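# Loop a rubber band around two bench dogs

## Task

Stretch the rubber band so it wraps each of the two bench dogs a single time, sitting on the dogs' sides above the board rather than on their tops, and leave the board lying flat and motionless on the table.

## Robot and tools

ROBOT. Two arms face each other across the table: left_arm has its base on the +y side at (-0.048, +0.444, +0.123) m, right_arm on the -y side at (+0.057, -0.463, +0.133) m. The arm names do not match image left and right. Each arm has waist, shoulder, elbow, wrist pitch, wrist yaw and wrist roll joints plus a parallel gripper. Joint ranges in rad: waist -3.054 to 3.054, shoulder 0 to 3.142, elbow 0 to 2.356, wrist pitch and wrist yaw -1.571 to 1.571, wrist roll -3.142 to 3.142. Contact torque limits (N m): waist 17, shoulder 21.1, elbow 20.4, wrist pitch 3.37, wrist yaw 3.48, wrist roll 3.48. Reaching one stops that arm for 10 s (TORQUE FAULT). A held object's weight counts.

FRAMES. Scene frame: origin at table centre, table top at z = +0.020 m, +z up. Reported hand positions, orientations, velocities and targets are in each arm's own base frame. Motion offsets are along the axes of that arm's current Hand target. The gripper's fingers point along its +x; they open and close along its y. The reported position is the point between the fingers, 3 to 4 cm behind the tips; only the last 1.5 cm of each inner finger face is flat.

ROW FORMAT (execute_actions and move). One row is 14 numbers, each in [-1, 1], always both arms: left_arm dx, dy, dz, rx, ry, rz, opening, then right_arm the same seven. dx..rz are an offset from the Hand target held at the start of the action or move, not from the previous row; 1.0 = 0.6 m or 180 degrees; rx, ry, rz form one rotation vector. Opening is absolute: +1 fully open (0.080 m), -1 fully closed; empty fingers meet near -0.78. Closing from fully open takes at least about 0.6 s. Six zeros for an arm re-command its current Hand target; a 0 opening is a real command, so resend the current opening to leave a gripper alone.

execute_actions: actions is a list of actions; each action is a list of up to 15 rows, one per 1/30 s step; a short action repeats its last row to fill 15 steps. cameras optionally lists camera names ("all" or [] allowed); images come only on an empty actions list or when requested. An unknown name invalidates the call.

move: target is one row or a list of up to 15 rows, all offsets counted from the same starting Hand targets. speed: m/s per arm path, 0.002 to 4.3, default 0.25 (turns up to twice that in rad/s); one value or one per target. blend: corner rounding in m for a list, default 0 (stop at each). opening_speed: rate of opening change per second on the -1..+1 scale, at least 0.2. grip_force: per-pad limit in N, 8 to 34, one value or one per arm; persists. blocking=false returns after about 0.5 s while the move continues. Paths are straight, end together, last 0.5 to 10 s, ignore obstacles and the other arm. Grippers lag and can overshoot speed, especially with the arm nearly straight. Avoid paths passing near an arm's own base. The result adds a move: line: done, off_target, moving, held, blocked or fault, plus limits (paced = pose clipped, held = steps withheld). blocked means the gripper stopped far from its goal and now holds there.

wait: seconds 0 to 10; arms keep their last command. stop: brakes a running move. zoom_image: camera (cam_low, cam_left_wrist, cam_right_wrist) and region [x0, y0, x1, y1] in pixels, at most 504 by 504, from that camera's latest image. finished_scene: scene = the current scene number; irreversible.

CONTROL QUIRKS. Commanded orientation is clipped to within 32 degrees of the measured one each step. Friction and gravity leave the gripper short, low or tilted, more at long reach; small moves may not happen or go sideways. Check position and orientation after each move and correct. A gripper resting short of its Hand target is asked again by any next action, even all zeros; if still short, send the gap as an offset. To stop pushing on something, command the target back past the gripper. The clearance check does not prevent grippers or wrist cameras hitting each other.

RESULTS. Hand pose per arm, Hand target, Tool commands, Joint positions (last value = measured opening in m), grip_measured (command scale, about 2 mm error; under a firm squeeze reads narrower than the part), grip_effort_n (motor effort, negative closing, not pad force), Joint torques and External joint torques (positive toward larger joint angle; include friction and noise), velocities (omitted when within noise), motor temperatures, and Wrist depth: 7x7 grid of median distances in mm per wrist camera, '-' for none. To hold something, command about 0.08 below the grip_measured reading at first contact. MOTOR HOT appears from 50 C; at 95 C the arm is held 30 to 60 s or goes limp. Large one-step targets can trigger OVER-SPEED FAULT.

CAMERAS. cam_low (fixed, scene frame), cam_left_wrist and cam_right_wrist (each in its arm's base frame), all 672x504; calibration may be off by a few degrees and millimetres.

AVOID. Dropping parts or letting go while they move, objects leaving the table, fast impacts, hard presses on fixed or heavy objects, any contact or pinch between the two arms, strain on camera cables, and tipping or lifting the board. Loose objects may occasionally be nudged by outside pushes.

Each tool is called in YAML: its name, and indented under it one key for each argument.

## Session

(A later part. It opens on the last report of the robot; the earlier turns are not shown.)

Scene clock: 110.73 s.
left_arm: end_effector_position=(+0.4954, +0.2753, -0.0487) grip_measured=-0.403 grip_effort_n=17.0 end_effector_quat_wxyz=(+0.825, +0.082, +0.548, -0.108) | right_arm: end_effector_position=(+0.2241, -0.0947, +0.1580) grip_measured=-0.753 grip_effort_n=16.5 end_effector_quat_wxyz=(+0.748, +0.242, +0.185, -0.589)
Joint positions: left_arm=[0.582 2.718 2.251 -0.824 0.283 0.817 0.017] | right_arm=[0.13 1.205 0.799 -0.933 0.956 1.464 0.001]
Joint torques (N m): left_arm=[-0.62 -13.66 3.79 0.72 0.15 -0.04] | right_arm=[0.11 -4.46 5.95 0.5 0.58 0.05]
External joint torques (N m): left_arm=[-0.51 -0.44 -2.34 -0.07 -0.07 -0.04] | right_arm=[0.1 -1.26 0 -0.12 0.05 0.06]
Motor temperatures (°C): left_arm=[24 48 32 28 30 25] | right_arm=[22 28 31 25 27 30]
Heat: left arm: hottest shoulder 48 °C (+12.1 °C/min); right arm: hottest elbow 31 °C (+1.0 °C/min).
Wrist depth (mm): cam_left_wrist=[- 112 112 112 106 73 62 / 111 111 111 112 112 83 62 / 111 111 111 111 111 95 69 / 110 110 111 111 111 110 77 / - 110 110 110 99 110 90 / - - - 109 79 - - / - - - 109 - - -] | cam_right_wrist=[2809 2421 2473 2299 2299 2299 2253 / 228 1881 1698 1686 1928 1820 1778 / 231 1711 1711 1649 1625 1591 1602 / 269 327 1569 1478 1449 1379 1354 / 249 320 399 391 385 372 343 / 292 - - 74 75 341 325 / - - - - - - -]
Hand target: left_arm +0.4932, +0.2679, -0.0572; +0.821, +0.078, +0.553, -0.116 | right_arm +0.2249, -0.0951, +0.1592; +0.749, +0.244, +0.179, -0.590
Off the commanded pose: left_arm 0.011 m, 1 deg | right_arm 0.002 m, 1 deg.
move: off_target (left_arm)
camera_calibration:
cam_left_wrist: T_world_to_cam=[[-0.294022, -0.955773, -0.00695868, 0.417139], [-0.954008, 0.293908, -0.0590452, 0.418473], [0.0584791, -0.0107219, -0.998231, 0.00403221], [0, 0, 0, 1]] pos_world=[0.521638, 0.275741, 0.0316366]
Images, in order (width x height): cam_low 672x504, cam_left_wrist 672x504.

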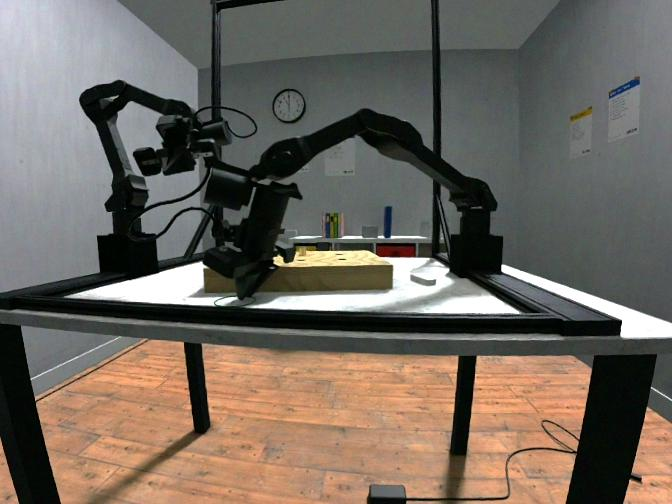

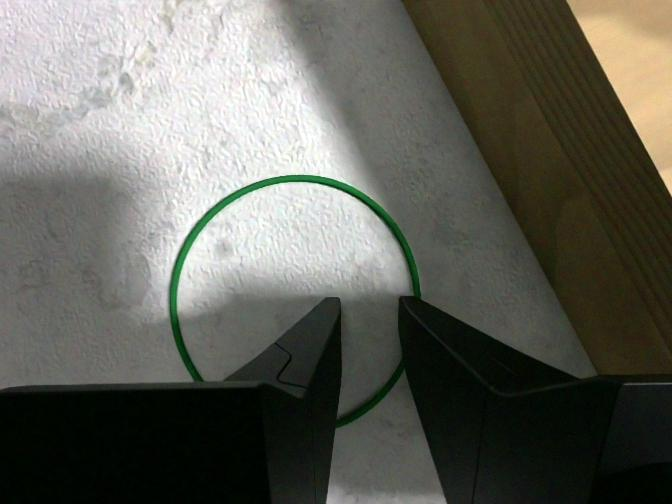

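move:
  target: [0.005,-0.014,-0.0022,0,0,0,-0.4,0,0,0,0,0,0,-0.75]
  speed: 0.1
  cameras: ["cam_left_wrist","cam_low"]

zoom_image:
  camera: "cam_low"
  region: [190, 220, 300, 312]

zoom_image:
  camera: "cam_left_wrist"
  region: [270, 220, 470, 370]

Scene clock: 114.63 s.
left_arm: end_effector_position=(+0.4942, +0.2709, -0.0491) grip_measured=-0.403 grip_effort_n=17.0 end_effector_quat_wxyz=(+0.828, +0.088, +0.544, -0.106) | right_arm: end_effector_position=(+0.2241, -0.0947, +0.1580) grip_measured=-0.753 grip_effort_n=17.0 end_effector_quat_wxyz=(+0.748, +0.242, +0.185, -0.589)
Joint positions: left_arm=[0.575 2.684 2.179 -0.77 0.28 0.815 0.017] | right_arm=[0.13 1.205 0.799 -0.933 0.956 1.464 0.001]
Joint torques (N m): left_arm=[-1.15 -13.29 3.38 0.36 0.18 -0.15] | right_arm=[0.09 -4.41 5.92 0.47 0.6 0.03]
External joint torques (N m): left_arm=[-1.16 -0.27 -2.68 -0.43 -0.03 -0.15] | right_arm=[0.1 -1.24 0.01 -0.15 0.06 0.03]
Heat: left arm: hottest shoulder 50 °C (+14.1 °C/min); right arm: hottest elbow 31 °C (+1.0 °C/min). Fold the left arm in close to its base, or ease its load, before you think long.
Wrist depth (mm): cam_left_wrist=[- 114 114 114 97 67 62 / 114 113 113 113 112 78 62 / 113 113 113 112 112 90 62 / 112 112 111 111 111 104 72 / 111 111 110 110 99 110 85 / - 111 - 110 79 - - / - - - 109 - - -] | cam_right_wrist=[2528 2395 2528 2253 2322 2395 2209 / 2127 1996 1625 1625 1912 1865 1928 / 231 1698 1896 1724 1698 1625 1559 / 267 326 425 1440 1431 1354 1371 / 247 378 396 395 378 372 341 / 286 361 - 74 75 341 329 / - - - - - - -]
Hand target: left_arm +0.4907, +0.2599, -0.0605; +0.821, +0.078, +0.553, -0.116 | right_arm +0.2249, -0.0951, +0.1592; +0.749, +0.244, +0.179, -0.590
Off the commanded pose: left_arm 0.016 m, 2 deg | right_arm 0.002 m, 1 deg.
MOTOR HOT: joint 2 (shoulder) of the left arm reports 50 °C; the controller stops that arm at 95 °C. To cool a motor, set the load down, stop pushing, or move to a pose that needs little force.
move: off_target (left_arm)
camera_calibration:
cam_left_wrist: T_world_to_cam=[[-0.297563, -0.954495, -0.0199002, 0.413354], [-0.952183, 0.298227, -0.0663988, 0.416213], [0.0693121, -0.000809232, -0.997595, -0.00442114], [0, 0, 0, 1]] pos_world=[0.519616, 0.270415, 0.0314514]
Images, in order (width x height): cam_low 672x504, cam_left_wrist 672x504.

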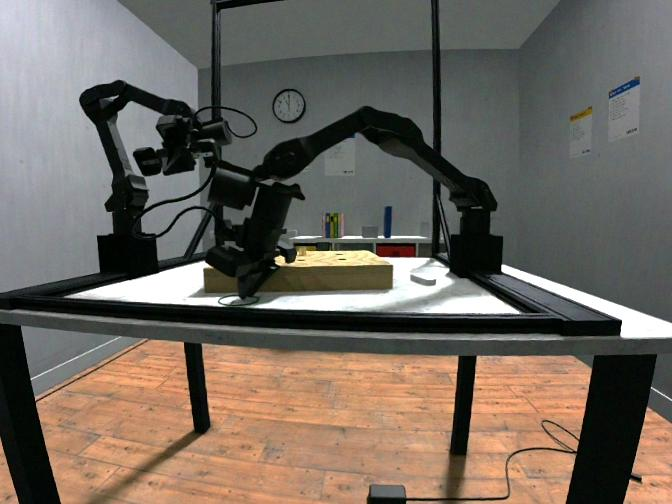

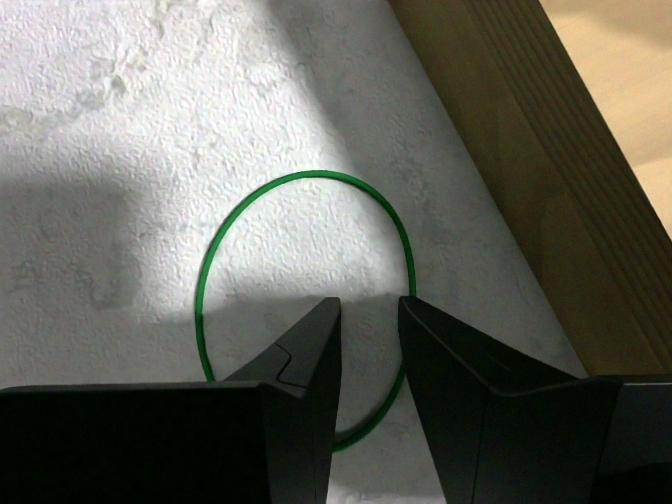

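Scaled by 4.582 from the camera's 672x504 image, which has a finer 960x720 frame.

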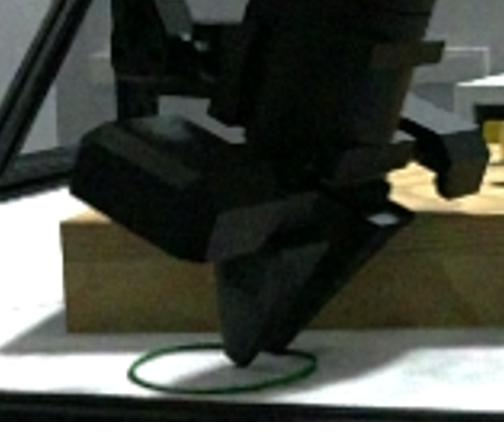

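Scaled by 2.520 from the camera's 672x504 image, which has a finer 960x720 frame.

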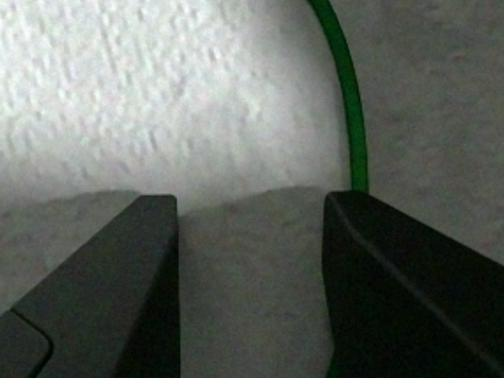

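move:
  target: [-0.037,0,0.015,0,0,0,-0.3,0,0,0,0,0,0,-0.75]
  speed: 0.1
  cameras: ["cam_left_wrist"]

Scene clock: 118.70 s.
left_arm: end_effector_position=(+0.4876, +0.2604, -0.0458) grip_measured=-0.304 grip_effort_n=19.3 end_effector_quat_wxyz=(+0.817, +0.075, +0.560, -0.117) | right_arm: end_effector_position=(+0.2241, -0.0947, +0.1580) grip_measured=-0.753 grip_effort_n=16.5 end_effector_quat_wxyz=(+0.748, +0.242, +0.185, -0.589)
Joint positions: left_arm=[0.566 2.671 2.179 -0.833 0.279 0.808 0.021] | right_arm=[0.13 1.205 0.799 -0.933 0.956 1.464 0.001]
Joint torques (N m): left_arm=[-0.22 -15.7 6.66 0.2 0.27 -0.17] | right_arm=[0.03 -4.32 5.92 0.51 0.63 0.05]
External joint torques (N m): left_arm=[-0.21 -2.8 0.66 -0.52 0.07 -0.18] | right_arm=[0.05 -1.11 0.06 -0.08 0.09 0.05]
Heat: left arm: hottest shoulder 52 °C (+15.1 °C/min); right arm: hottest elbow 31 °C (+1.0 °C/min). Heating fast: the left arm's shoulder motor: a push or a pull is the cause, and it goes on while you think. Ease it with your next call, before anything else.
Wrist depth (mm): cam_left_wrist=[- 108 109 110 74 62 62 / 108 108 109 110 90 63 62 / - 108 109 110 107 72 62 / - 108 109 110 111 86 62 / 108 108 109 110 109 92 63 / - - - 110 87 - - / - - - 110 111 - -] | cam_right_wrist=[2616 2447 2447 2253 2253 2322 2088 / 2050 2050 1614 1698 - 1912 1865 / 224 1737 1673 1661 1649 1591 1569 / 445 321 421 419 1431 1379 1405 / 243 343 398 392 384 372 354 / 274 360 - 74 - - 322 / - - - - - - -]
Hand target: left_arm +0.4908, +0.2599, -0.0364; +0.821, +0.078, +0.553, -0.116 | right_arm +0.2249, -0.0951, +0.1592; +0.749, +0.244, +0.179, -0.590
Off the commanded pose: left_arm 0.010 m, 1 deg | right_arm 0.002 m, 1 deg.
MOTOR HOT: still on. Joint 2 (shoulder) of the left arm reports 52 °C.
move: off_target (left_arm)
camera_calibration:
cam_left_wrist: T_world_to_cam=[[-0.299809, -0.953783, 0.0203022, 0.404098], [-0.953648, 0.299054, -0.033493, 0.41522], [0.0258736, -0.0294026, -0.999233, 0.0279095], [0, 0, 0, 1]] pos_world=[0.516404, 0.262069, 0.033591]
Images, in order (width x height): cam_left_wrist 672x504.

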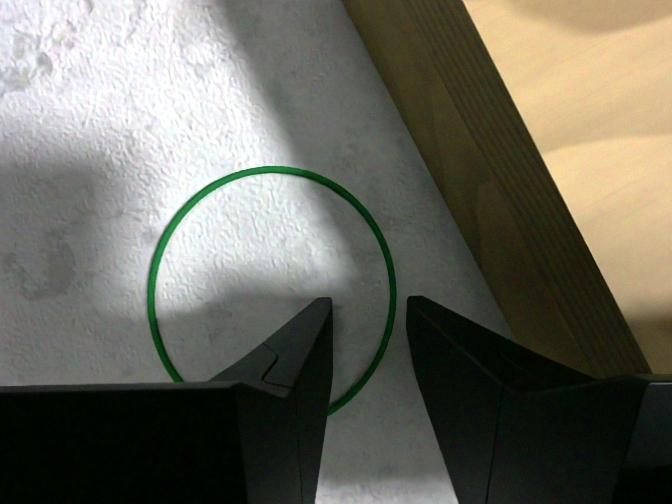

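move:
  target:
    - [0.031,-0.006,-0.0125,0,0,0,-0.4,0,0,0,0,0,0,-0.75]
    - [0.031,-0.006,-0.0125,0,0,0,-1,0,0,0,0,0,0,-0.75]
  speed: 0.08
  cameras: ["cam_left_wrist"]

zoom_image:
  camera: "cam_left_wrist"
  region: [270, 220, 470, 370]

Scene clock: 122.73 s.
left_arm: end_effector_position=(+0.4918, +0.2626, -0.0482) grip_measured=-0.763 grip_effort_n=-67.7 end_effector_quat_wxyz=(+0.825, +0.084, +0.549, -0.110) | right_arm: end_effector_position=(+0.2241, -0.0947, +0.1580) grip_measured=-0.753 grip_effort_n=16.5 end_effector_quat_wxyz=(+0.748, +0.242, +0.185, -0.589)
Joint positions: left_arm=[0.565 2.662 2.143 -0.769 0.279 0.806 0.001] | right_arm=[0.13 1.205 0.799 -0.933 0.956 1.464 0.001]
Joint torques (N m): left_arm=[-0.51 -12.92 4.46 0.65 0.14 -0.19] | right_arm=[0.05 -4.43 5.91 0.49 0.59 0.04]
External joint torques (N m): left_arm=[-0.44 0.03 -1.6 -0.14 -0.06 -0.19] | right_arm=[0.05 -1.26 -0.03 -0.13 0.05 0.05]
Motor temperatures (°C): left_arm=[24 53 31 28 30 25] | right_arm=[22 28 31 25 27 30]
Heat: left arm: hottest shoulder 53 °C (+15.1 °C/min); right arm: hottest elbow 31 °C (+1.0 °C/min). Fold the left arm in close to its base, or ease its load, before you think long.
Wrist depth (mm): cam_left_wrist=[- 112 112 112 83 62 62 / 112 112 112 112 96 66 62 / 111 111 111 111 111 82 61 / 110 110 110 111 111 92 61 / - 110 110 92 108 107 67 / - - - - 63 - - / - - - - 65 - -] | cam_right_wrist=[2299 2447 2395 2253 2276 2276 2188 / 2167 2032 1602 1591 1912 1865 1881 / 227 1724 1686 1614 1649 1614 1559 / 266 341 422 1478 1422 1379 1396 / 243 335 400 394 381 372 339 / 286 349 - 74 75 342 325 / - - - - - - -]
Hand target: left_arm +0.4897, +0.2564, -0.0567; +0.821, +0.078, +0.554, -0.116 | right_arm +0.2249, -0.0951, +0.1592; +0.749, +0.244, +0.179, -0.590
Off the commanded pose: left_arm 0.010 m, 1 deg | right_arm 0.002 m, 1 deg.
MOTOR HOT: still on. Joint 2 (shoulder) of the left arm reports 53 °C.
move: off_target (left_arm)
camera_calibration:
cam_left_wrist: T_world_to_cam=[[-0.299381, -0.954104, -0.00758485, 0.406067], [-0.952419, 0.29931, -0.0575517, 0.416788], [0.0571805, -0.0100059, -0.998314, 0.00497654], [0, 0, 0, 1]] pos_world=[0.518241, 0.262731, 0.032035]
Images, in order (width x height): cam_left_wrist 672x504.

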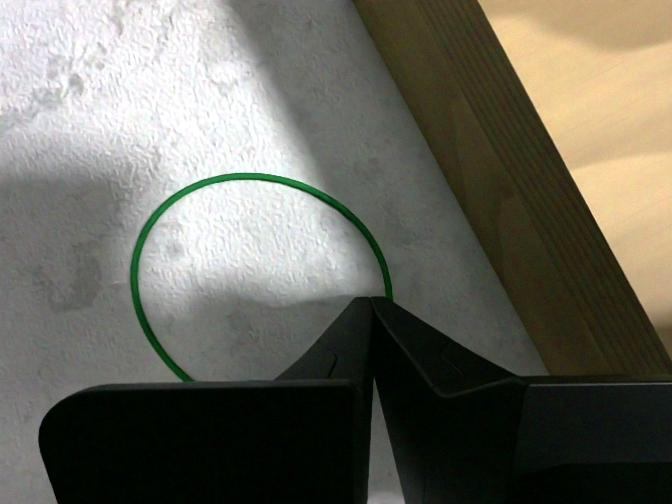

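Scaled by 2.520 from the camera's 672x504 image, which has a finer 960x720 frame.

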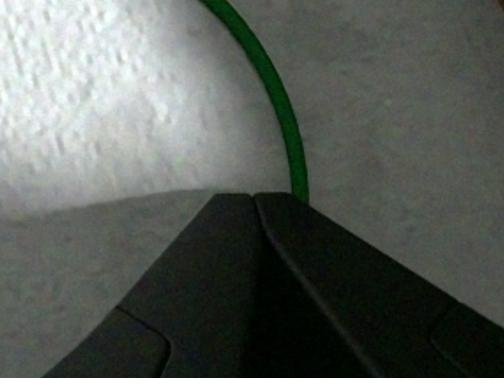

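move:
  target:
    - [-0.155,0,0.062,0,0,0,-0.6,0,0,0,0,0,0,-0.75]
    - [-0.6,-0.053,-0.218,0,0,0,-0.6,0,0,0,0,0,0,-0.75]
  speed: 0.3
  blend: 0.04

move:
  target: [0,0,0,0,0,0,-0.6,0.339,0.177,-0.123,-0.119,0.257,0.0204,-0.4]
  cameras: ["all"]

Scene clock: 136.77 s.
left_arm: end_effector_position=(+0.2335, +0.2966, +0.2225) grip_measured=-0.604 grip_effort_n=19.3 end_effector_quat_wxyz=(+0.818, +0.070, +0.559, -0.116) | right_arm: end_effector_position=(+0.2241, -0.0947, +0.1580) grip_measured=-0.753 grip_effort_n=16.5 end_effector_quat_wxyz=(+0.748, +0.242, +0.185, -0.589)
Joint positions: left_arm=[1.047 1.95 2.039 -1.577 0.365 1.3 0.008] | right_arm=[0.13 1.205 0.799 -0.933 0.956 1.464 0.001]
Joint torques (N m): left_arm=[-0.03 -9.81 7.51 -0.01 0.4 0.18] | right_arm=[-0.03 -4.33 5.89 0.49 0.6 0.03]
External joint torques (N m): left_arm=[-0.06 -1.35 1.93 -0.45 0.12 0.18] | right_arm=[-0.03 -1.16 -0.02 -0.13 0.07 0.03]
Motor temperatures (°C): left_arm=[24 59 31 27 30 25] | right_arm=[22 28 31 25 27 30]
Heat: left arm: hottest shoulder 59 °C (+15.1 °C/min); right arm: hottest elbow 31 °C (+0.0 °C/min). Fold the left arm in close to its base, or ease its load, before you think long.
Wrist depth (mm): cam_left_wrist=[1110 382 - 364 344 346 352 / 1076 1082 - - 343 348 350 / 1087 1076 382 364 343 346 345 / 1076 1087 347 - 388 395 - / 1065 1076 - 84 93 382 390 / 1076 - - - 67 - - / - - - - 62 - -] | cam_right_wrist=[2209 2370 2322 2188 2209 2231 2322 / 2107 1979 1673 1686 1945 1865 1896 / 1806 1792 1673 1698 1614 1569 1569 / 434 434 457 439 1487 1422 1371 / 406 399 398 396 391 372 373 / 365 364 - 74 - 337 - / - - - - - - -]
Hand target: left_arm +0.2347, +0.2970, +0.2280; +0.821, +0.078, +0.553, -0.116 | right_arm +0.2249, -0.0951, +0.1592; +0.749, +0.244, +0.179, -0.590
Off the commanded pose: left_arm 0.006 m, 1 deg | right_arm 0.002 m, 1 deg.
MOTOR HOT: still on. Joint 2 (shoulder) of the left arm reports 59 °C.
joint sent to its limit (left arm) — joint 4 (wrist pitch), lower limit. The joint targets still meet the commanded pose.
move: done

Scene clock: 139.43 s.
left_arm: end_effector_position=(+0.2335, +0.2966, +0.2225) grip_measured=-0.604 grip_effort_n=19.3 end_effector_quat_wxyz=(+0.818, +0.070, +0.559, -0.116) | right_arm: end_effector_position=(+0.3753, -0.1928, +0.0041) grip_measured=-0.403 grip_effort_n=16.5 end_effector_quat_wxyz=(+0.667, +0.322, +0.553, -0.382)
Joint positions: left_arm=[1.047 1.95 2.039 -1.577 0.365 1.3 0.008] | right_arm=[-0.44 2.131 1.448 -0.733 0.097 0.599 0.017]
Joint torques (N m): left_arm=[0.02 -9.76 7.54 -0.04 0.44 0.18] | right_arm=[-0.06 -9.73 6.8 0.11 0.02 -0.1]
External joint torques (N m): left_arm=[0.08 -1.29 1.97 -0.47 0.15 0.17] | right_arm=[-0.02 -0.29 1.39 -0.46 -0.06 -0.1]
Motor temperatures (°C): left_arm=[24 59 31 27 30 25] | right_arm=[22 29 32 25 27 30]
Heat: left arm: hottest shoulder 59 °C (+15.1 °C/min); right arm: hottest elbow 32 °C (+1.0 °C/min). Fold the left arm in close to its base, or ease its load, before you think long.
Wrist depth (mm): cam_left_wrist=[1087 392 385 362 344 347 352 / 1076 1127 388 398 343 346 349 / 1076 1110 383 - 344 345 348 / 1093 1093 389 381 385 - - / 1065 1087 379 - 83 - - / 1071 - - - 67 - - / - - - - 62 - -] | cam_right_wrist=[154 155 157 160 144 161 952 / 158 160 163 165 168 153 171 / 164 165 168 170 173 176 160 / 169 171 173 177 179 182 185 / 172 176 177 181 185 189 192 / - 161 - 179 81 193 198 / - - - 149 - - -]
Hand target: left_arm +0.2347, +0.2970, +0.2280; +0.821, +0.078, +0.553, -0.116 | right_arm +0.3783, -0.1945, +0.0021; +0.668, +0.320, +0.553, -0.381
Off the commanded pose: left_arm 0.006 m, 1 deg | right_arm 0.004 m, 0 deg.
MOTOR HOT: still on. Joint 2 (shoulder) of the left arm reports 59 °C.
joint sent to its limit (left arm) — joint 4 (wrist pitch), lower limit. The joint targets still meet the commanded pose.
move: done
camera_calibration:
cam_left_wrist: T_world_to_cam=[[-0.293335, -0.955617, 0.0274162, 0.354551], [-0.955603, 0.292253, -0.037571, 0.174461], [0.027891, -0.0372199, -0.998918, 0.305389], [0, 0, 0, 1]] pos_world=[0.2622, 0.299195, 0.301893]
cam_right_wrist: T_world_to_cam=[[-0.863512, -0.502905, 0.0378587, 0.230681], [-0.487937, 0.852072, 0.189449, 0.374372], [-0.127533, 0.145119, -0.98116, 0.165041], [0, 0, 0, 1]] pos_world=[0.402914, -0.226932, 0.0822739]

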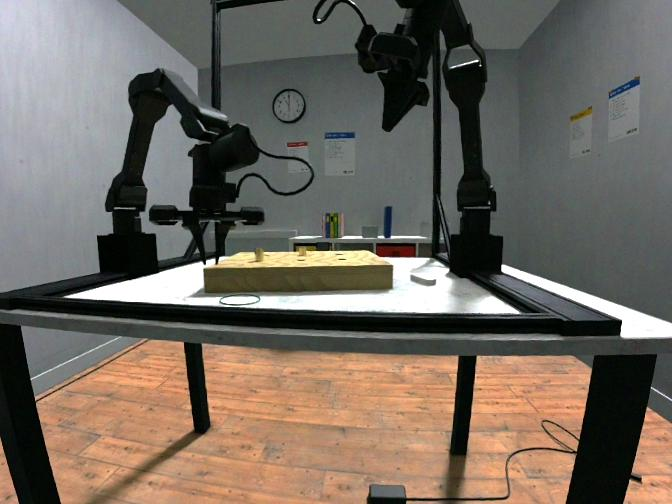

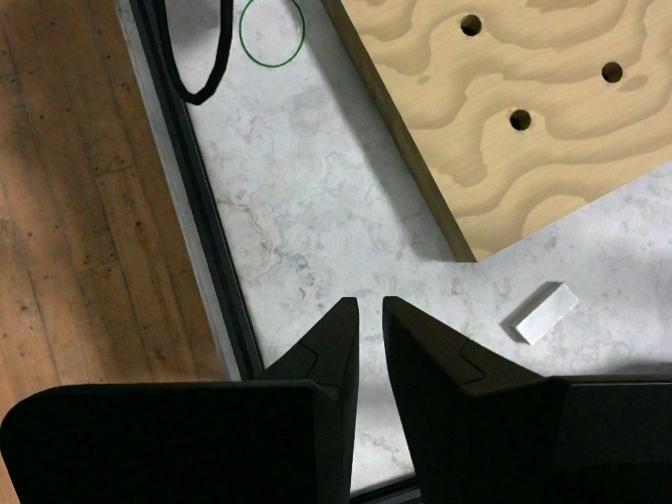

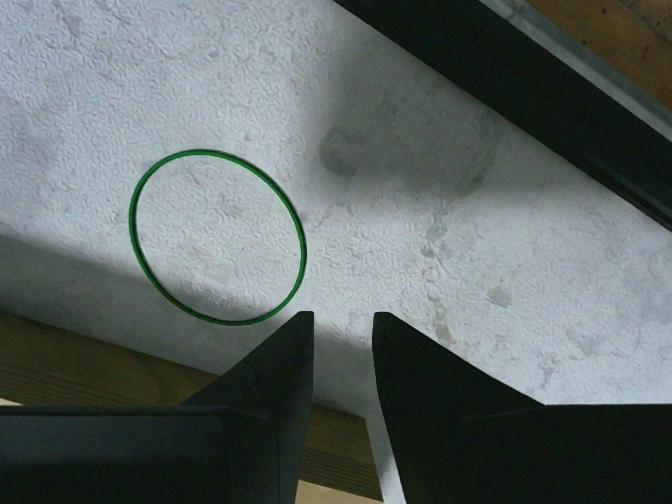

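move:
  target: [0,0,0,0,0,0,-0.6,0.0738,0.019,0.002,0,0,0,-0.4]
  cameras: ["cam_right_wrist","cam_low"]

zoom_image:
  camera: "cam_low"
  region: [190, 220, 300, 312]

Scene clock: 148.93 s.
left_arm: end_effector_position=(+0.2335, +0.2966, +0.2225) grip_measured=-0.604 grip_effort_n=19.3 end_effector_quat_wxyz=(+0.818, +0.070, +0.559, -0.116) | right_arm: end_effector_position=(+0.3888, -0.1950, -0.0394) grip_measured=-0.403 grip_effort_n=16.5 end_effector_quat_wxyz=(+0.666, +0.320, +0.558, -0.379)
Joint positions: left_arm=[1.047 1.95 2.039 -1.577 0.365 1.3 0.008] | right_arm=[-0.431 2.26 1.472 -0.637 0.097 0.599 0.017]
Joint torques (N m): left_arm=[0.02 -9.86 7.46 -0.02 0.41 0.16] | right_arm=[0.22 -10.61 6.31 0.69 0.07 0.13]
External joint torques (N m): left_arm=[0.01 -1.37 1.86 -0.46 0.12 0.16] | right_arm=[0.24 -0.67 1.18 0.13 -0.02 0.13]
Motor temperatures (°C): left_arm=[24 58 31 27 30 25] | right_arm=[22 32 31 25 27 30]
Heat: left arm: hottest shoulder 58 °C (+16.0 °C/min); right arm: hottest shoulder 32 °C (+4.0 °C/min). Fold the left arm in close to its base, or ease its load, before you think long.
Wrist depth (mm): cam_left_wrist=[1116 378 - 338 343 348 353 / 1087 1071 244 - 344 344 349 / 1060 1093 382 387 343 343 348 / 1082 1197 383 387 386 389 - / 1076 1076 377 94 93 390 388 / 1076 - - - 67 - - / - - - - 62 - -] | cam_right_wrist=[113 114 116 117 120 106 105 / - 118 120 123 124 126 109 / 121 122 124 126 128 131 133 / 126 126 129 131 133 135 138 / 130 130 132 135 138 141 143 / - - - 139 82 145 148 / - - - 145 - - -]
Hand target: left_arm +0.2347, +0.2970, +0.2280; +0.821, +0.078, +0.553, -0.116 | right_arm +0.3930, -0.1967, -0.0412; +0.668, +0.320, +0.553, -0.381
Off the commanded pose: left_arm 0.006 m, 1 deg | right_arm 0.005 m, 1 deg.
MOTOR HOT: still on. Joint 2 (shoulder) of the left arm reports 58 °C.
joint sent to its limit (left arm) — joint 4 (wrist pitch), lower limit. The joint targets still meet the commanded pose.
move: done
camera_calibration:
cam_right_wrist: T_world_to_cam=[[-0.858709, -0.510682, 0.0426991, 0.23972], [-0.493954, 0.847005, 0.196449, 0.39268], [-0.136489, 0.147601, -0.979584, 0.128469], [0, 0, 0, 1]] pos_world=[0.41735, -0.229144, 0.0384693]
Images, in order (width x height): cam_low 672x504, cam_right_wrist 672x504.

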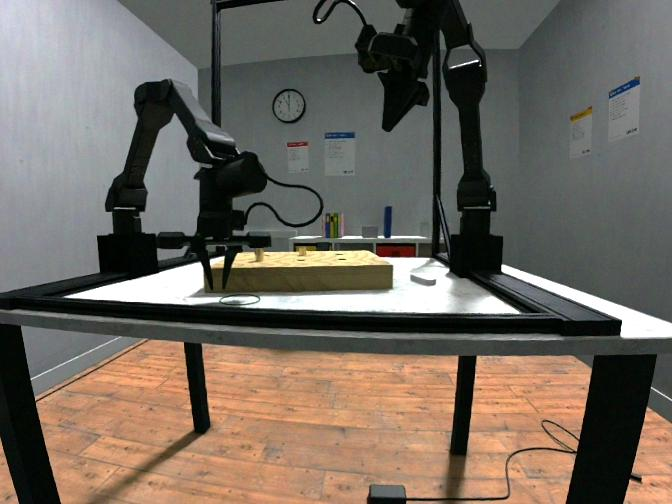

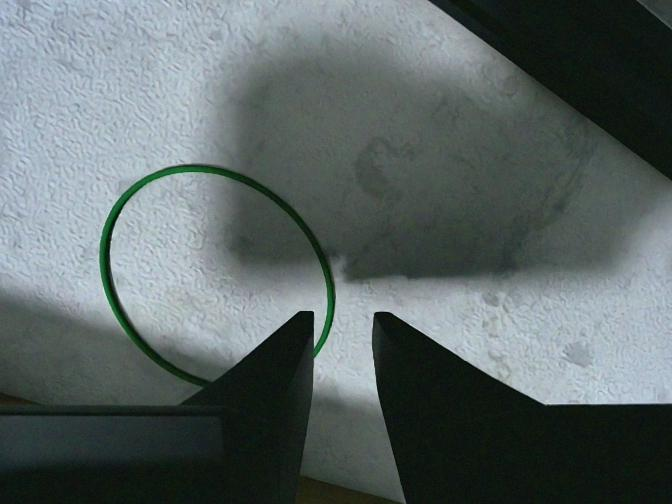

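Scaled by 4.582 from the camera's 672x504 image, which has a finer 960x720 frame.

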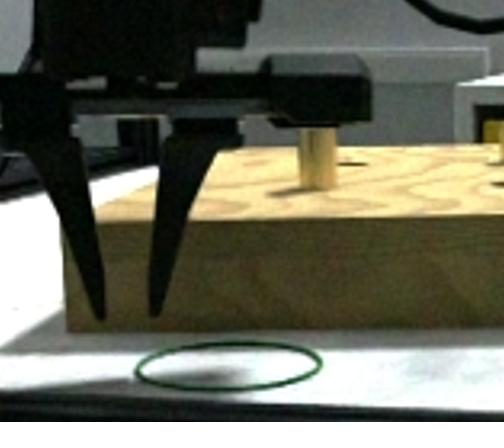

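move:
  target: [0,0,0,0,0,0,-0.6,0.041,0.0025,-0.0073,0,0,0,-0.4]
  speed: 0.1
  cameras: ["cam_right_wrist","cam_low"]

zoom_image:
  camera: "cam_low"
  region: [190, 220, 300, 312]

Scene clock: 153.00 s.
left_arm: end_effector_position=(+0.2335, +0.2966, +0.2225) grip_measured=-0.604 grip_effort_n=19.3 end_effector_quat_wxyz=(+0.818, +0.070, +0.559, -0.116) | right_arm: end_effector_position=(+0.3954, -0.1971, -0.0599) grip_measured=-0.403 grip_effort_n=16.5 end_effector_quat_wxyz=(+0.671, +0.320, +0.552, -0.378)
Joint positions: left_arm=[1.047 1.95 2.039 -1.577 0.365 1.3 0.008] | right_arm=[-0.43 2.315 1.472 -0.566 0.097 0.6 0.017]
Joint torques (N m): left_arm=[0.06 -9.84 7.44 -0.02 0.41 0.18] | right_arm=[0.28 -10.66 4.51 0.83 0.1 0.2]
External joint torques (N m): left_arm=[0.08 -1.4 1.9 -0.44 0.12 0.18] | right_arm=[0.33 -0.46 -0.52 0.24 0.01 0.2]
Motor temperatures (°C): left_arm=[24 58 31 27 30 25] | right_arm=[22 34 31 25 27 30]
Heat: left arm: hottest shoulder 58 °C (+15.0 °C/min); right arm: hottest shoulder 34 °C (+6.0 °C/min). Fold the left arm in close to its base, or ease its load, before you think long.
Wrist depth (mm): cam_left_wrist=[1110 390 246 342 344 348 352 / 1087 1098 - 390 344 346 349 / 1093 1104 - 369 340 345 350 / 1093 1093 387 387 - 388 407 / 1076 1082 - 94 83 382 399 / 1076 - - - 67 - - / - - - - 62 - -] | cam_right_wrist=[- 97 98 100 101 101 85 / - 100 101 - 104 105 104 / - 103 105 106 108 109 111 / 105 106 108 110 111 114 115 / - 111 112 113 114 117 119 / - - - 116 81 120 122 / - - - 122 - - -]
Hand target: left_arm +0.2347, +0.2970, +0.2280; +0.821, +0.078, +0.553, -0.116 | right_arm +0.3945, -0.1960, -0.0662; +0.668, +0.320, +0.553, -0.381
Off the commanded pose: left_arm 0.006 m, 1 deg | right_arm 0.006 m, 1 deg.
MOTOR HOT: still on. Joint 2 (shoulder) of the left arm reports 58 °C.
joint sent to its limit (left arm) — joint 4 (wrist pitch), lower limit. The joint targets still meet the commanded pose.
move: done
camera_calibration:
cam_right_wrist: T_world_to_cam=[[-0.859096, -0.510729, 0.0333166, 0.244763], [-0.497059, 0.848078, 0.183566, 0.402405], [-0.122007, 0.14114, -0.982443, 0.102398], [0, 0, 0, 1]] pos_world=[0.422787, -0.230716, 0.0185777]
Images, in order (width x height): cam_low 672x504, cam_right_wrist 672x504.

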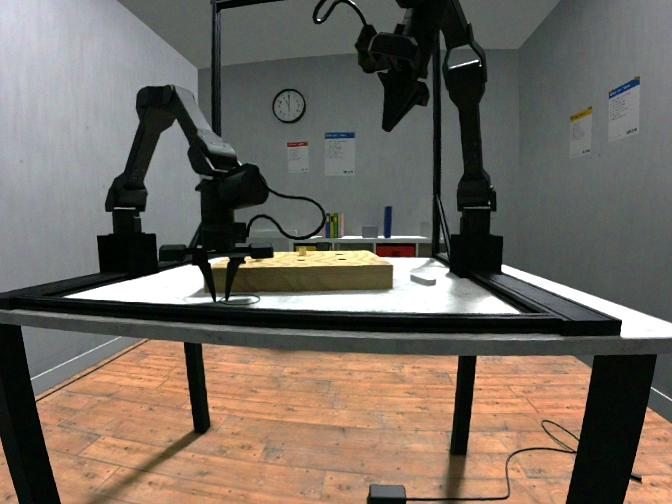

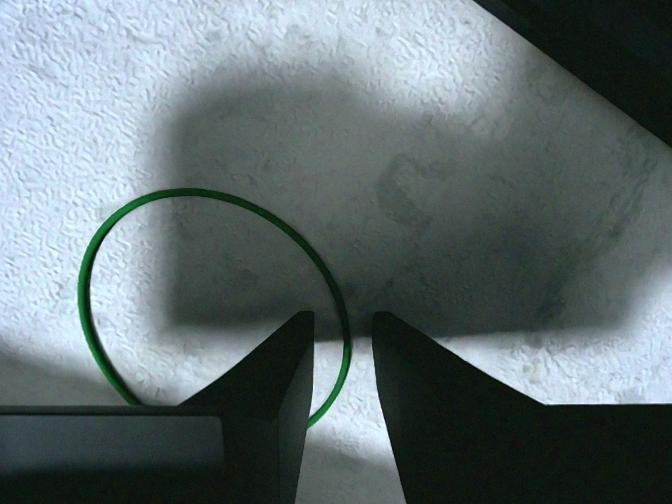

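Scaled by 4.582 from the camera's 672x504 image, which has a finer 960x720 frame.

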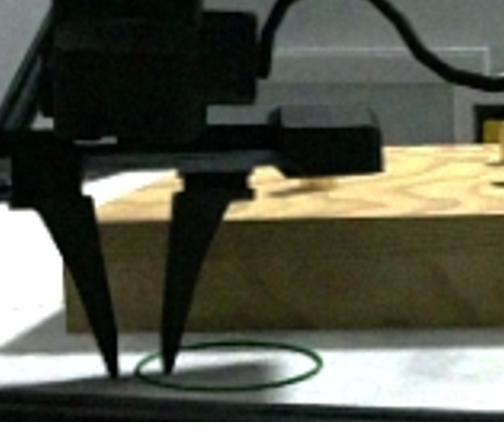

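move:
  target:
    - [0,0,0,0,0,0,-0.6,0.014,0,-0.0025,0,0,0,-0.4]
    - [0,0,0,0,0,0,-0.6,0.014,0,-0.0025,0,0,0,-1]
  speed: 0.06
  cameras: ["cam_right_wrist","cam_low"]

zoom_image:
  camera: "cam_low"
  region: [190, 220, 300, 312]

zoom_image:
  camera: "cam_right_wrist"
  region: [240, 230, 440, 380]

Scene clock: 158.37 s.
left_arm: end_effector_position=(+0.2335, +0.2966, +0.2225) grip_measured=-0.604 grip_effort_n=19.3 end_effector_quat_wxyz=(+0.818, +0.070, +0.559, -0.116) | right_arm: end_effector_position=(+0.3994, -0.1985, -0.0617) grip_measured=-0.755 grip_effort_n=-83.5 end_effector_quat_wxyz=(+0.677, +0.320, +0.545, -0.378)
Joint positions: left_arm=[1.047 1.95 2.039 -1.577 0.365 1.3 0.008] | right_arm=[-0.428 2.321 1.472 -0.542 0.098 0.6 0.001]
Joint torques (N m): left_arm=[0.05 -9.93 7.52 -0.05 0.4 0.19] | right_arm=[0.16 -9.18 3.85 0.77 0.05 0.2]
External joint torques (N m): left_arm=[0.04 -1.47 1.96 -0.48 0.13 0.19] | right_arm=[0.14 1.12 -1.27 0.11 -0.03 0.2]
Motor temperatures (°C): left_arm=[24 57 31 26 30 25] | right_arm=[22 35 31 25 27 30]
Heat: left arm: hottest shoulder 57 °C (+13.1 °C/min); right arm: hottest shoulder 35 °C (+7.1 °C/min). Fold the left arm in close to its base, or ease its load, before you think long.
Wrist depth (mm): cam_left_wrist=[1104 383 304 343 343 350 352 / 1104 1098 382 392 344 346 346 / 1133 1098 343 399 343 346 350 / 1087 1071 - - 348 - 394 / 1082 1076 - 94 93 - 401 / 1093 - - - 67 - - / - - - - 62 - -] | cam_right_wrist=[- 98 99 101 102 95 85 / - 101 102 - 105 106 96 / 103 104 106 107 108 109 110 / 107 107 108 110 111 112 114 / - 111 112 112 114 116 117 / - 113 - 74 - 119 121 / - - - - - - -]
Hand target: left_arm +0.2347, +0.2970, +0.2280; +0.821, +0.078, +0.553, -0.116 | right_arm +0.3946, -0.1960, -0.0746; +0.668, +0.320, +0.553, -0.381
Off the commanded pose: left_arm 0.006 m, 1 deg | right_arm 0.014 m, 1 deg.
MOTOR HOT: still on. Joint 2 (shoulder) of the left arm reports 57 °C.
joint sent to its limit (left arm) — joint 4 (wrist pitch), lower limit. The joint targets still meet the commanded pose.
move: off_target (right_arm); target 2's new opening was sent with right_arm's hand 0.014 m and 1 deg from that target
camera_calibration:
cam_right_wrist: T_world_to_cam=[[-0.858888, -0.511584, 0.024342, 0.246817], [-0.500935, 0.849007, 0.168078, 0.406625], [-0.106653, 0.132167, -0.985473, 0.0931925], [0, 0, 0, 1]] pos_world=[0.42562, -0.231277, 0.0174859]
Images, in order (width x height): cam_low 672x504, cam_right_wrist 672x504.

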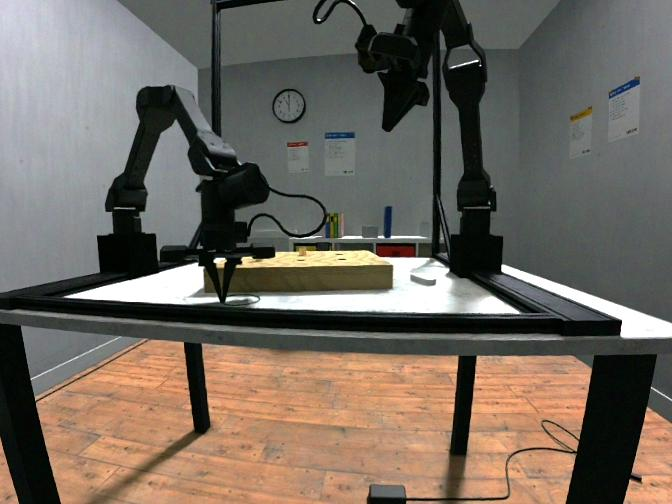

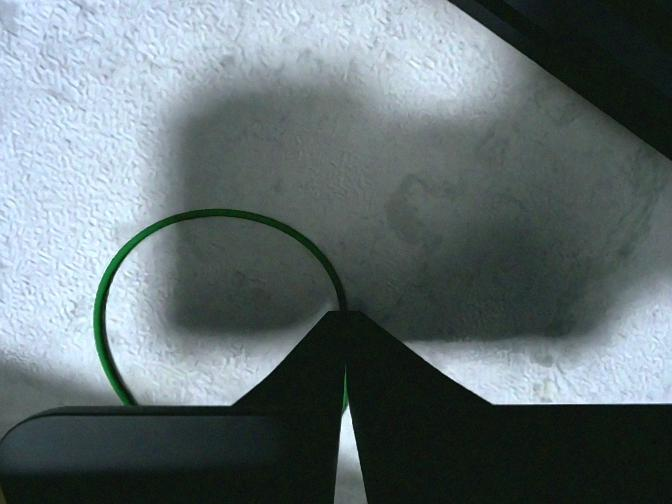

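Scaled by 4.582 from the camera's 672x504 image, which has a finer 960x720 frame.

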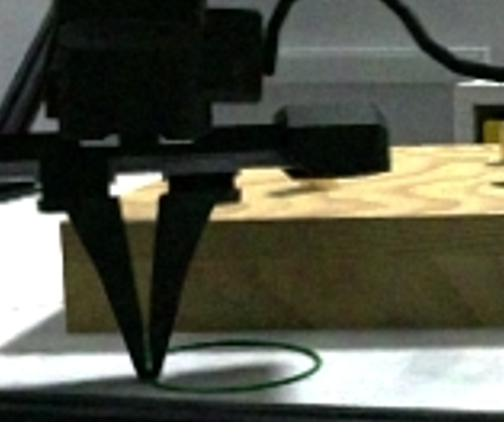

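Scaled by 2.520 from the camera's 672x504 image, which has a finer 960x720 frame.

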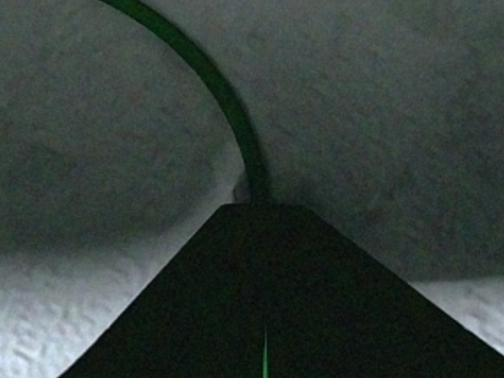

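move:
  target: [0,0,0,0,0,0,-0.6,-0.131,0,0.023,0,0,0,-1]
  speed: 0.15
  cameras: ["all"]

zoom_image:
  camera: "cam_low"
  region: [190, 220, 300, 312]

Scene clock: 162.23 s.
left_arm: end_effector_position=(+0.2335, +0.2966, +0.2225) grip_measured=-0.604 grip_effort_n=19.3 end_effector_quat_wxyz=(+0.818, +0.070, +0.559, -0.116) | right_arm: end_effector_position=(+0.3898, -0.1941, -0.0009) grip_measured=-0.755 grip_effort_n=-83.5 end_effector_quat_wxyz=(+0.663, +0.318, +0.562, -0.379)
Joint positions: left_arm=[1.047 1.95 2.039 -1.577 0.365 1.3 0.008] | right_arm=[-0.428 2.2 1.542 -0.778 0.098 0.6 0.001]
Joint torques (N m): left_arm=[0.16 -9.91 7.39 -0.02 0.43 0.18] | right_arm=[0.23 -13.01 6.37 0.07 0.04 0.17]
External joint torques (N m): left_arm=[0.16 -1.46 1.8 -0.48 0.15 0.17] | right_arm=[0.24 -2.97 0.85 -0.5 -0.05 0.17]
Motor temperatures (°C): left_arm=[24 57 31 26 30 25] | right_arm=[22 36 31 25 27 30]
Heat: left arm: hottest shoulder 57 °C (+12.2 °C/min); right arm: hottest shoulder 36 °C (+8.1 °C/min). Fold the left arm in close to its base, or ease its load, before you think long.
Wrist depth (mm): cam_left_wrist=[1098 376 386 386 344 349 352 / 1076 1104 - 390 340 344 350 / 1029 1098 372 387 341 345 345 / 1087 1082 384 - 390 387 - / 1076 1087 - - 93 388 - / 1093 - - - 67 - - / - - - - 62 - -] | cam_right_wrist=[146 149 150 154 139 142 921 / 150 153 156 159 160 146 163 / 157 158 161 162 167 170 154 / 163 164 166 170 173 177 180 / 167 171 173 174 181 184 188 / - 169 - 74 75 190 194 / - - - - - - -]
Hand target: left_arm +0.2347, +0.2970, +0.2280; +0.821, +0.078, +0.553, -0.116 | right_arm +0.3937, -0.1955, +0.0050; +0.668, +0.320, +0.553, -0.381
Off the commanded pose: left_arm 0.006 m, 1 deg | right_arm 0.007 m, 1 deg.
MOTOR HOT: still on. Joint 2 (shoulder) of the left arm reports 57 °C.
joint sent to its limit (left arm) — joint 4 (wrist pitch), lower limit. The joint targets still meet the commanded pose.
move: done
camera_calibration:
cam_left_wrist: T_world_to_cam=[[-0.293335, -0.955617, 0.0274162, 0.354551], [-0.955603, 0.292253, -0.037571, 0.174461], [0.027891, -0.0372199, -0.998918, 0.305389], [0, 0, 0, 1]] pos_world=[0.2622, 0.299195, 0.301893]
cam_right_wrist: T_world_to_cam=[[-0.857368, -0.51229, 0.0497958, 0.238606], [-0.493363, 0.845533, 0.204125, 0.384269], [-0.146675, 0.150443, -0.977678, 0.170694], [0, 0, 0, 1]] pos_world=[0.419194, -0.228356, 0.0765634]

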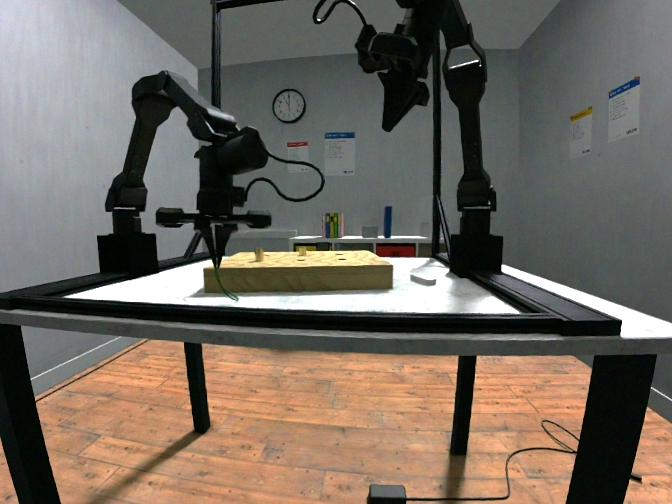

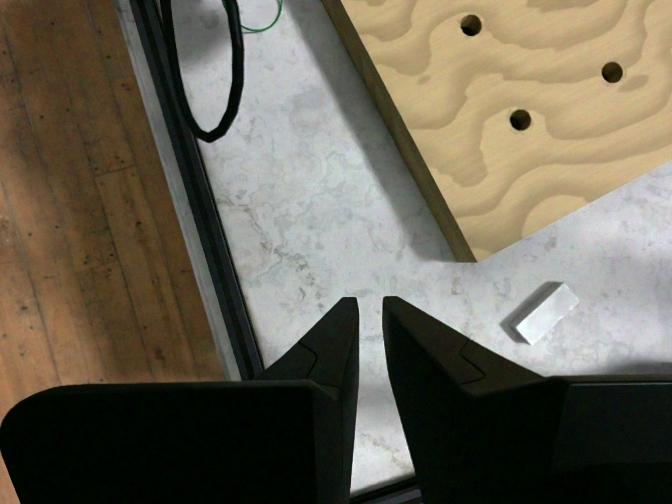

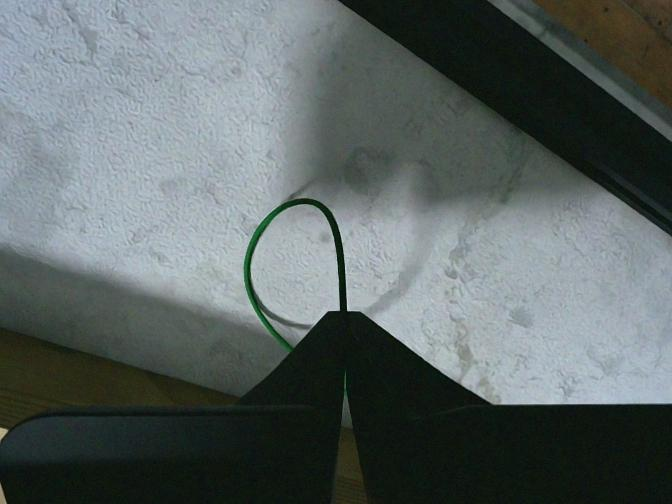

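Scaled by 4.582 from the camera's 672x504 image, which has a finer 960x720 frame.

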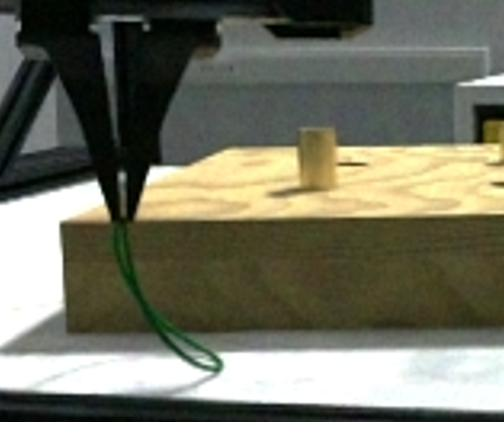

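move:
  target:
    - [0,0,0,0,0,0,-0.6,-0.172,0,0.0305,0,0,0,-1]
    - [0,0,0,0,0,0,-0.6,-0.216,0.272,-0.217,-0.0985,0,0.0174,-1]
  speed: 0.2
  blend: 0.03
  cameras: ["all"]

zoom_image:
  camera: "cam_low"
  region: [220, 180, 360, 290]

Scene clock: 175.17 s.
left_arm: end_effector_position=(+0.2335, +0.2966, +0.2225) grip_measured=-0.604 grip_effort_n=19.3 end_effector_quat_wxyz=(+0.818, +0.070, +0.559, -0.116) | right_arm: end_effector_position=(+0.4541, +0.0184, +0.1120) grip_measured=-0.755 grip_effort_n=-83.5 end_effector_quat_wxyz=(+0.719, +0.227, +0.599, -0.268)
Joint positions: left_arm=[1.047 1.95 2.039 -1.577 0.365 1.3 0.008] | right_arm=[0.082 2.193 1.989 -1.237 0.124 0.792 0.001]
Joint torques (N m): left_arm=[0.01 -9.91 7.38 -0.05 0.42 0.22] | right_arm=[-0.01 -10.8 7.41 0.05 0.19 0.23]
External joint torques (N m): left_arm=[0.03 -1.34 1.75 -0.49 0.13 0.22] | right_arm=[0 -0.45 1.51 -0.5 0.08 0.23]
Motor temperatures (°C): left_arm=[24 57 32 26 29 25] | right_arm=[22 39 32 25 27 30]
Heat: left arm: hottest shoulder 57 °C (+6.1 °C/min); right arm: hottest shoulder 39 °C (+11.2 °C/min). Fold the left arm in close to its base, or ease its load, before you think long.
Wrist depth (mm): cam_left_wrist=[1104 384 387 358 345 348 352 / 1082 1121 381 - 345 344 350 / 1104 1104 381 396 343 344 351 / 1076 1098 358 - - - - / 1082 1087 - - 94 - - / 1060 - - - 67 - - / - - - - 62 - -] | cam_right_wrist=[203 204 209 212 220 267 273 / 208 211 215 219 222 274 281 / 215 218 221 228 230 234 289 / 222 226 229 234 238 243 248 / 230 232 235 239 247 251 313 / 236 239 - 74 75 258 325 / - - - - - - -]
Hand target: left_arm +0.2347, +0.2970, +0.2280; +0.821, +0.078, +0.553, -0.116 | right_arm +0.4576, +0.0173, +0.1098; +0.719, +0.229, +0.596, -0.273
Off the commanded pose: left_arm 0.006 m, 1 deg | right_arm 0.004 m, 1 deg.
MOTOR HOT: still on. Joint 2 (shoulder) of the left arm reports 57 °C.
joint sent to its limit (left arm) — joint 4 (wrist pitch), lower limit. The joint targets still meet the commanded pose.
move: done
camera_calibration:
cam_left_wrist: T_world_to_cam=[[-0.293335, -0.955617, 0.0274162, 0.354551], [-0.955603, 0.292253, -0.037571, 0.174461], [0.027891, -0.0372199, -0.998918, 0.305389], [0, 0, 0, 1]] pos_world=[0.2622, 0.299195, 0.301893]
cam_right_wrist: T_world_to_cam=[[-0.65545, -0.754201, 0.0395682, 0.310893], [-0.735841, 0.649536, 0.191421, 0.328386], [-0.170071, 0.096351, -0.98071, 0.270451], [0, 0, 0, 1]] pos_world=[0.49141, -0.00488098, 0.190073]

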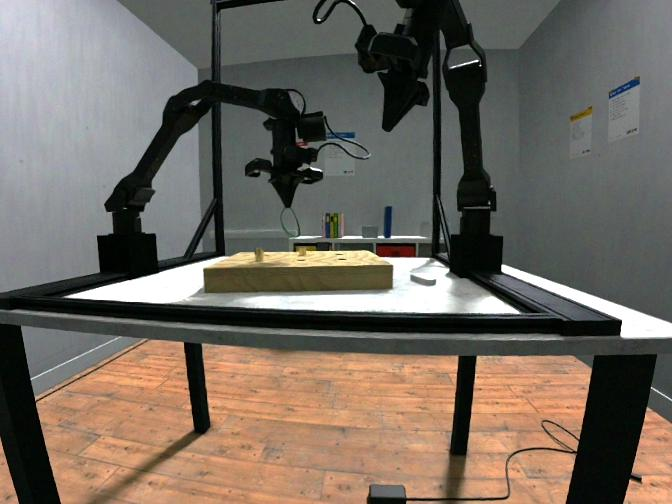

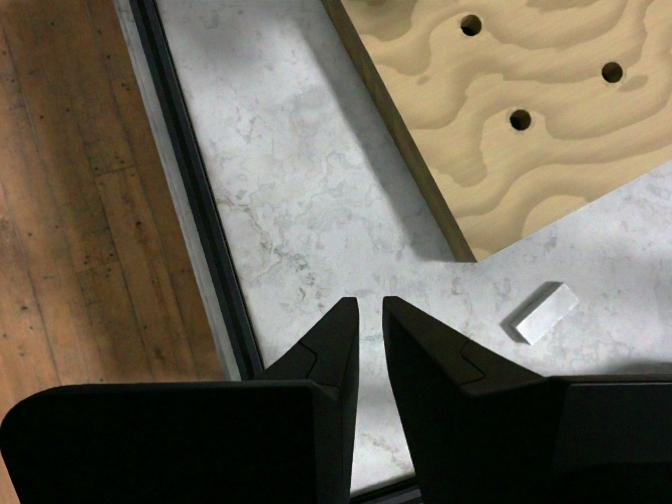

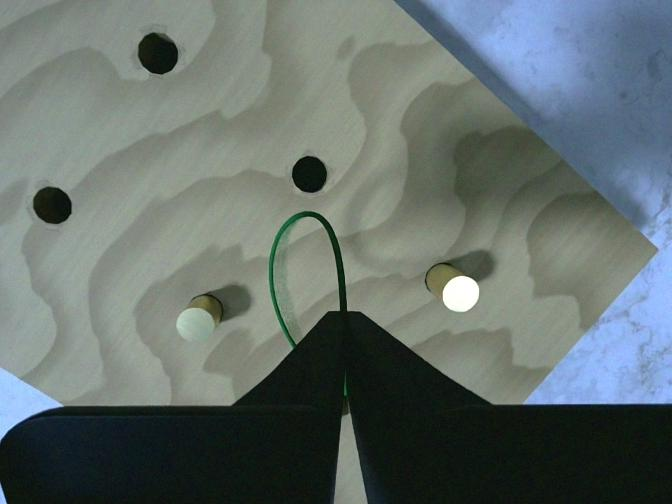

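Scaled by 3.600 from the camera's 672x504 image, which has a finer 960x720 frame.

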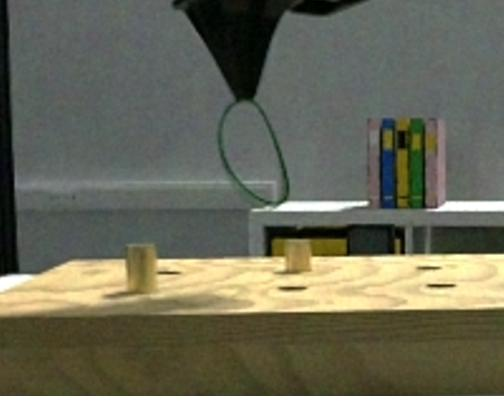

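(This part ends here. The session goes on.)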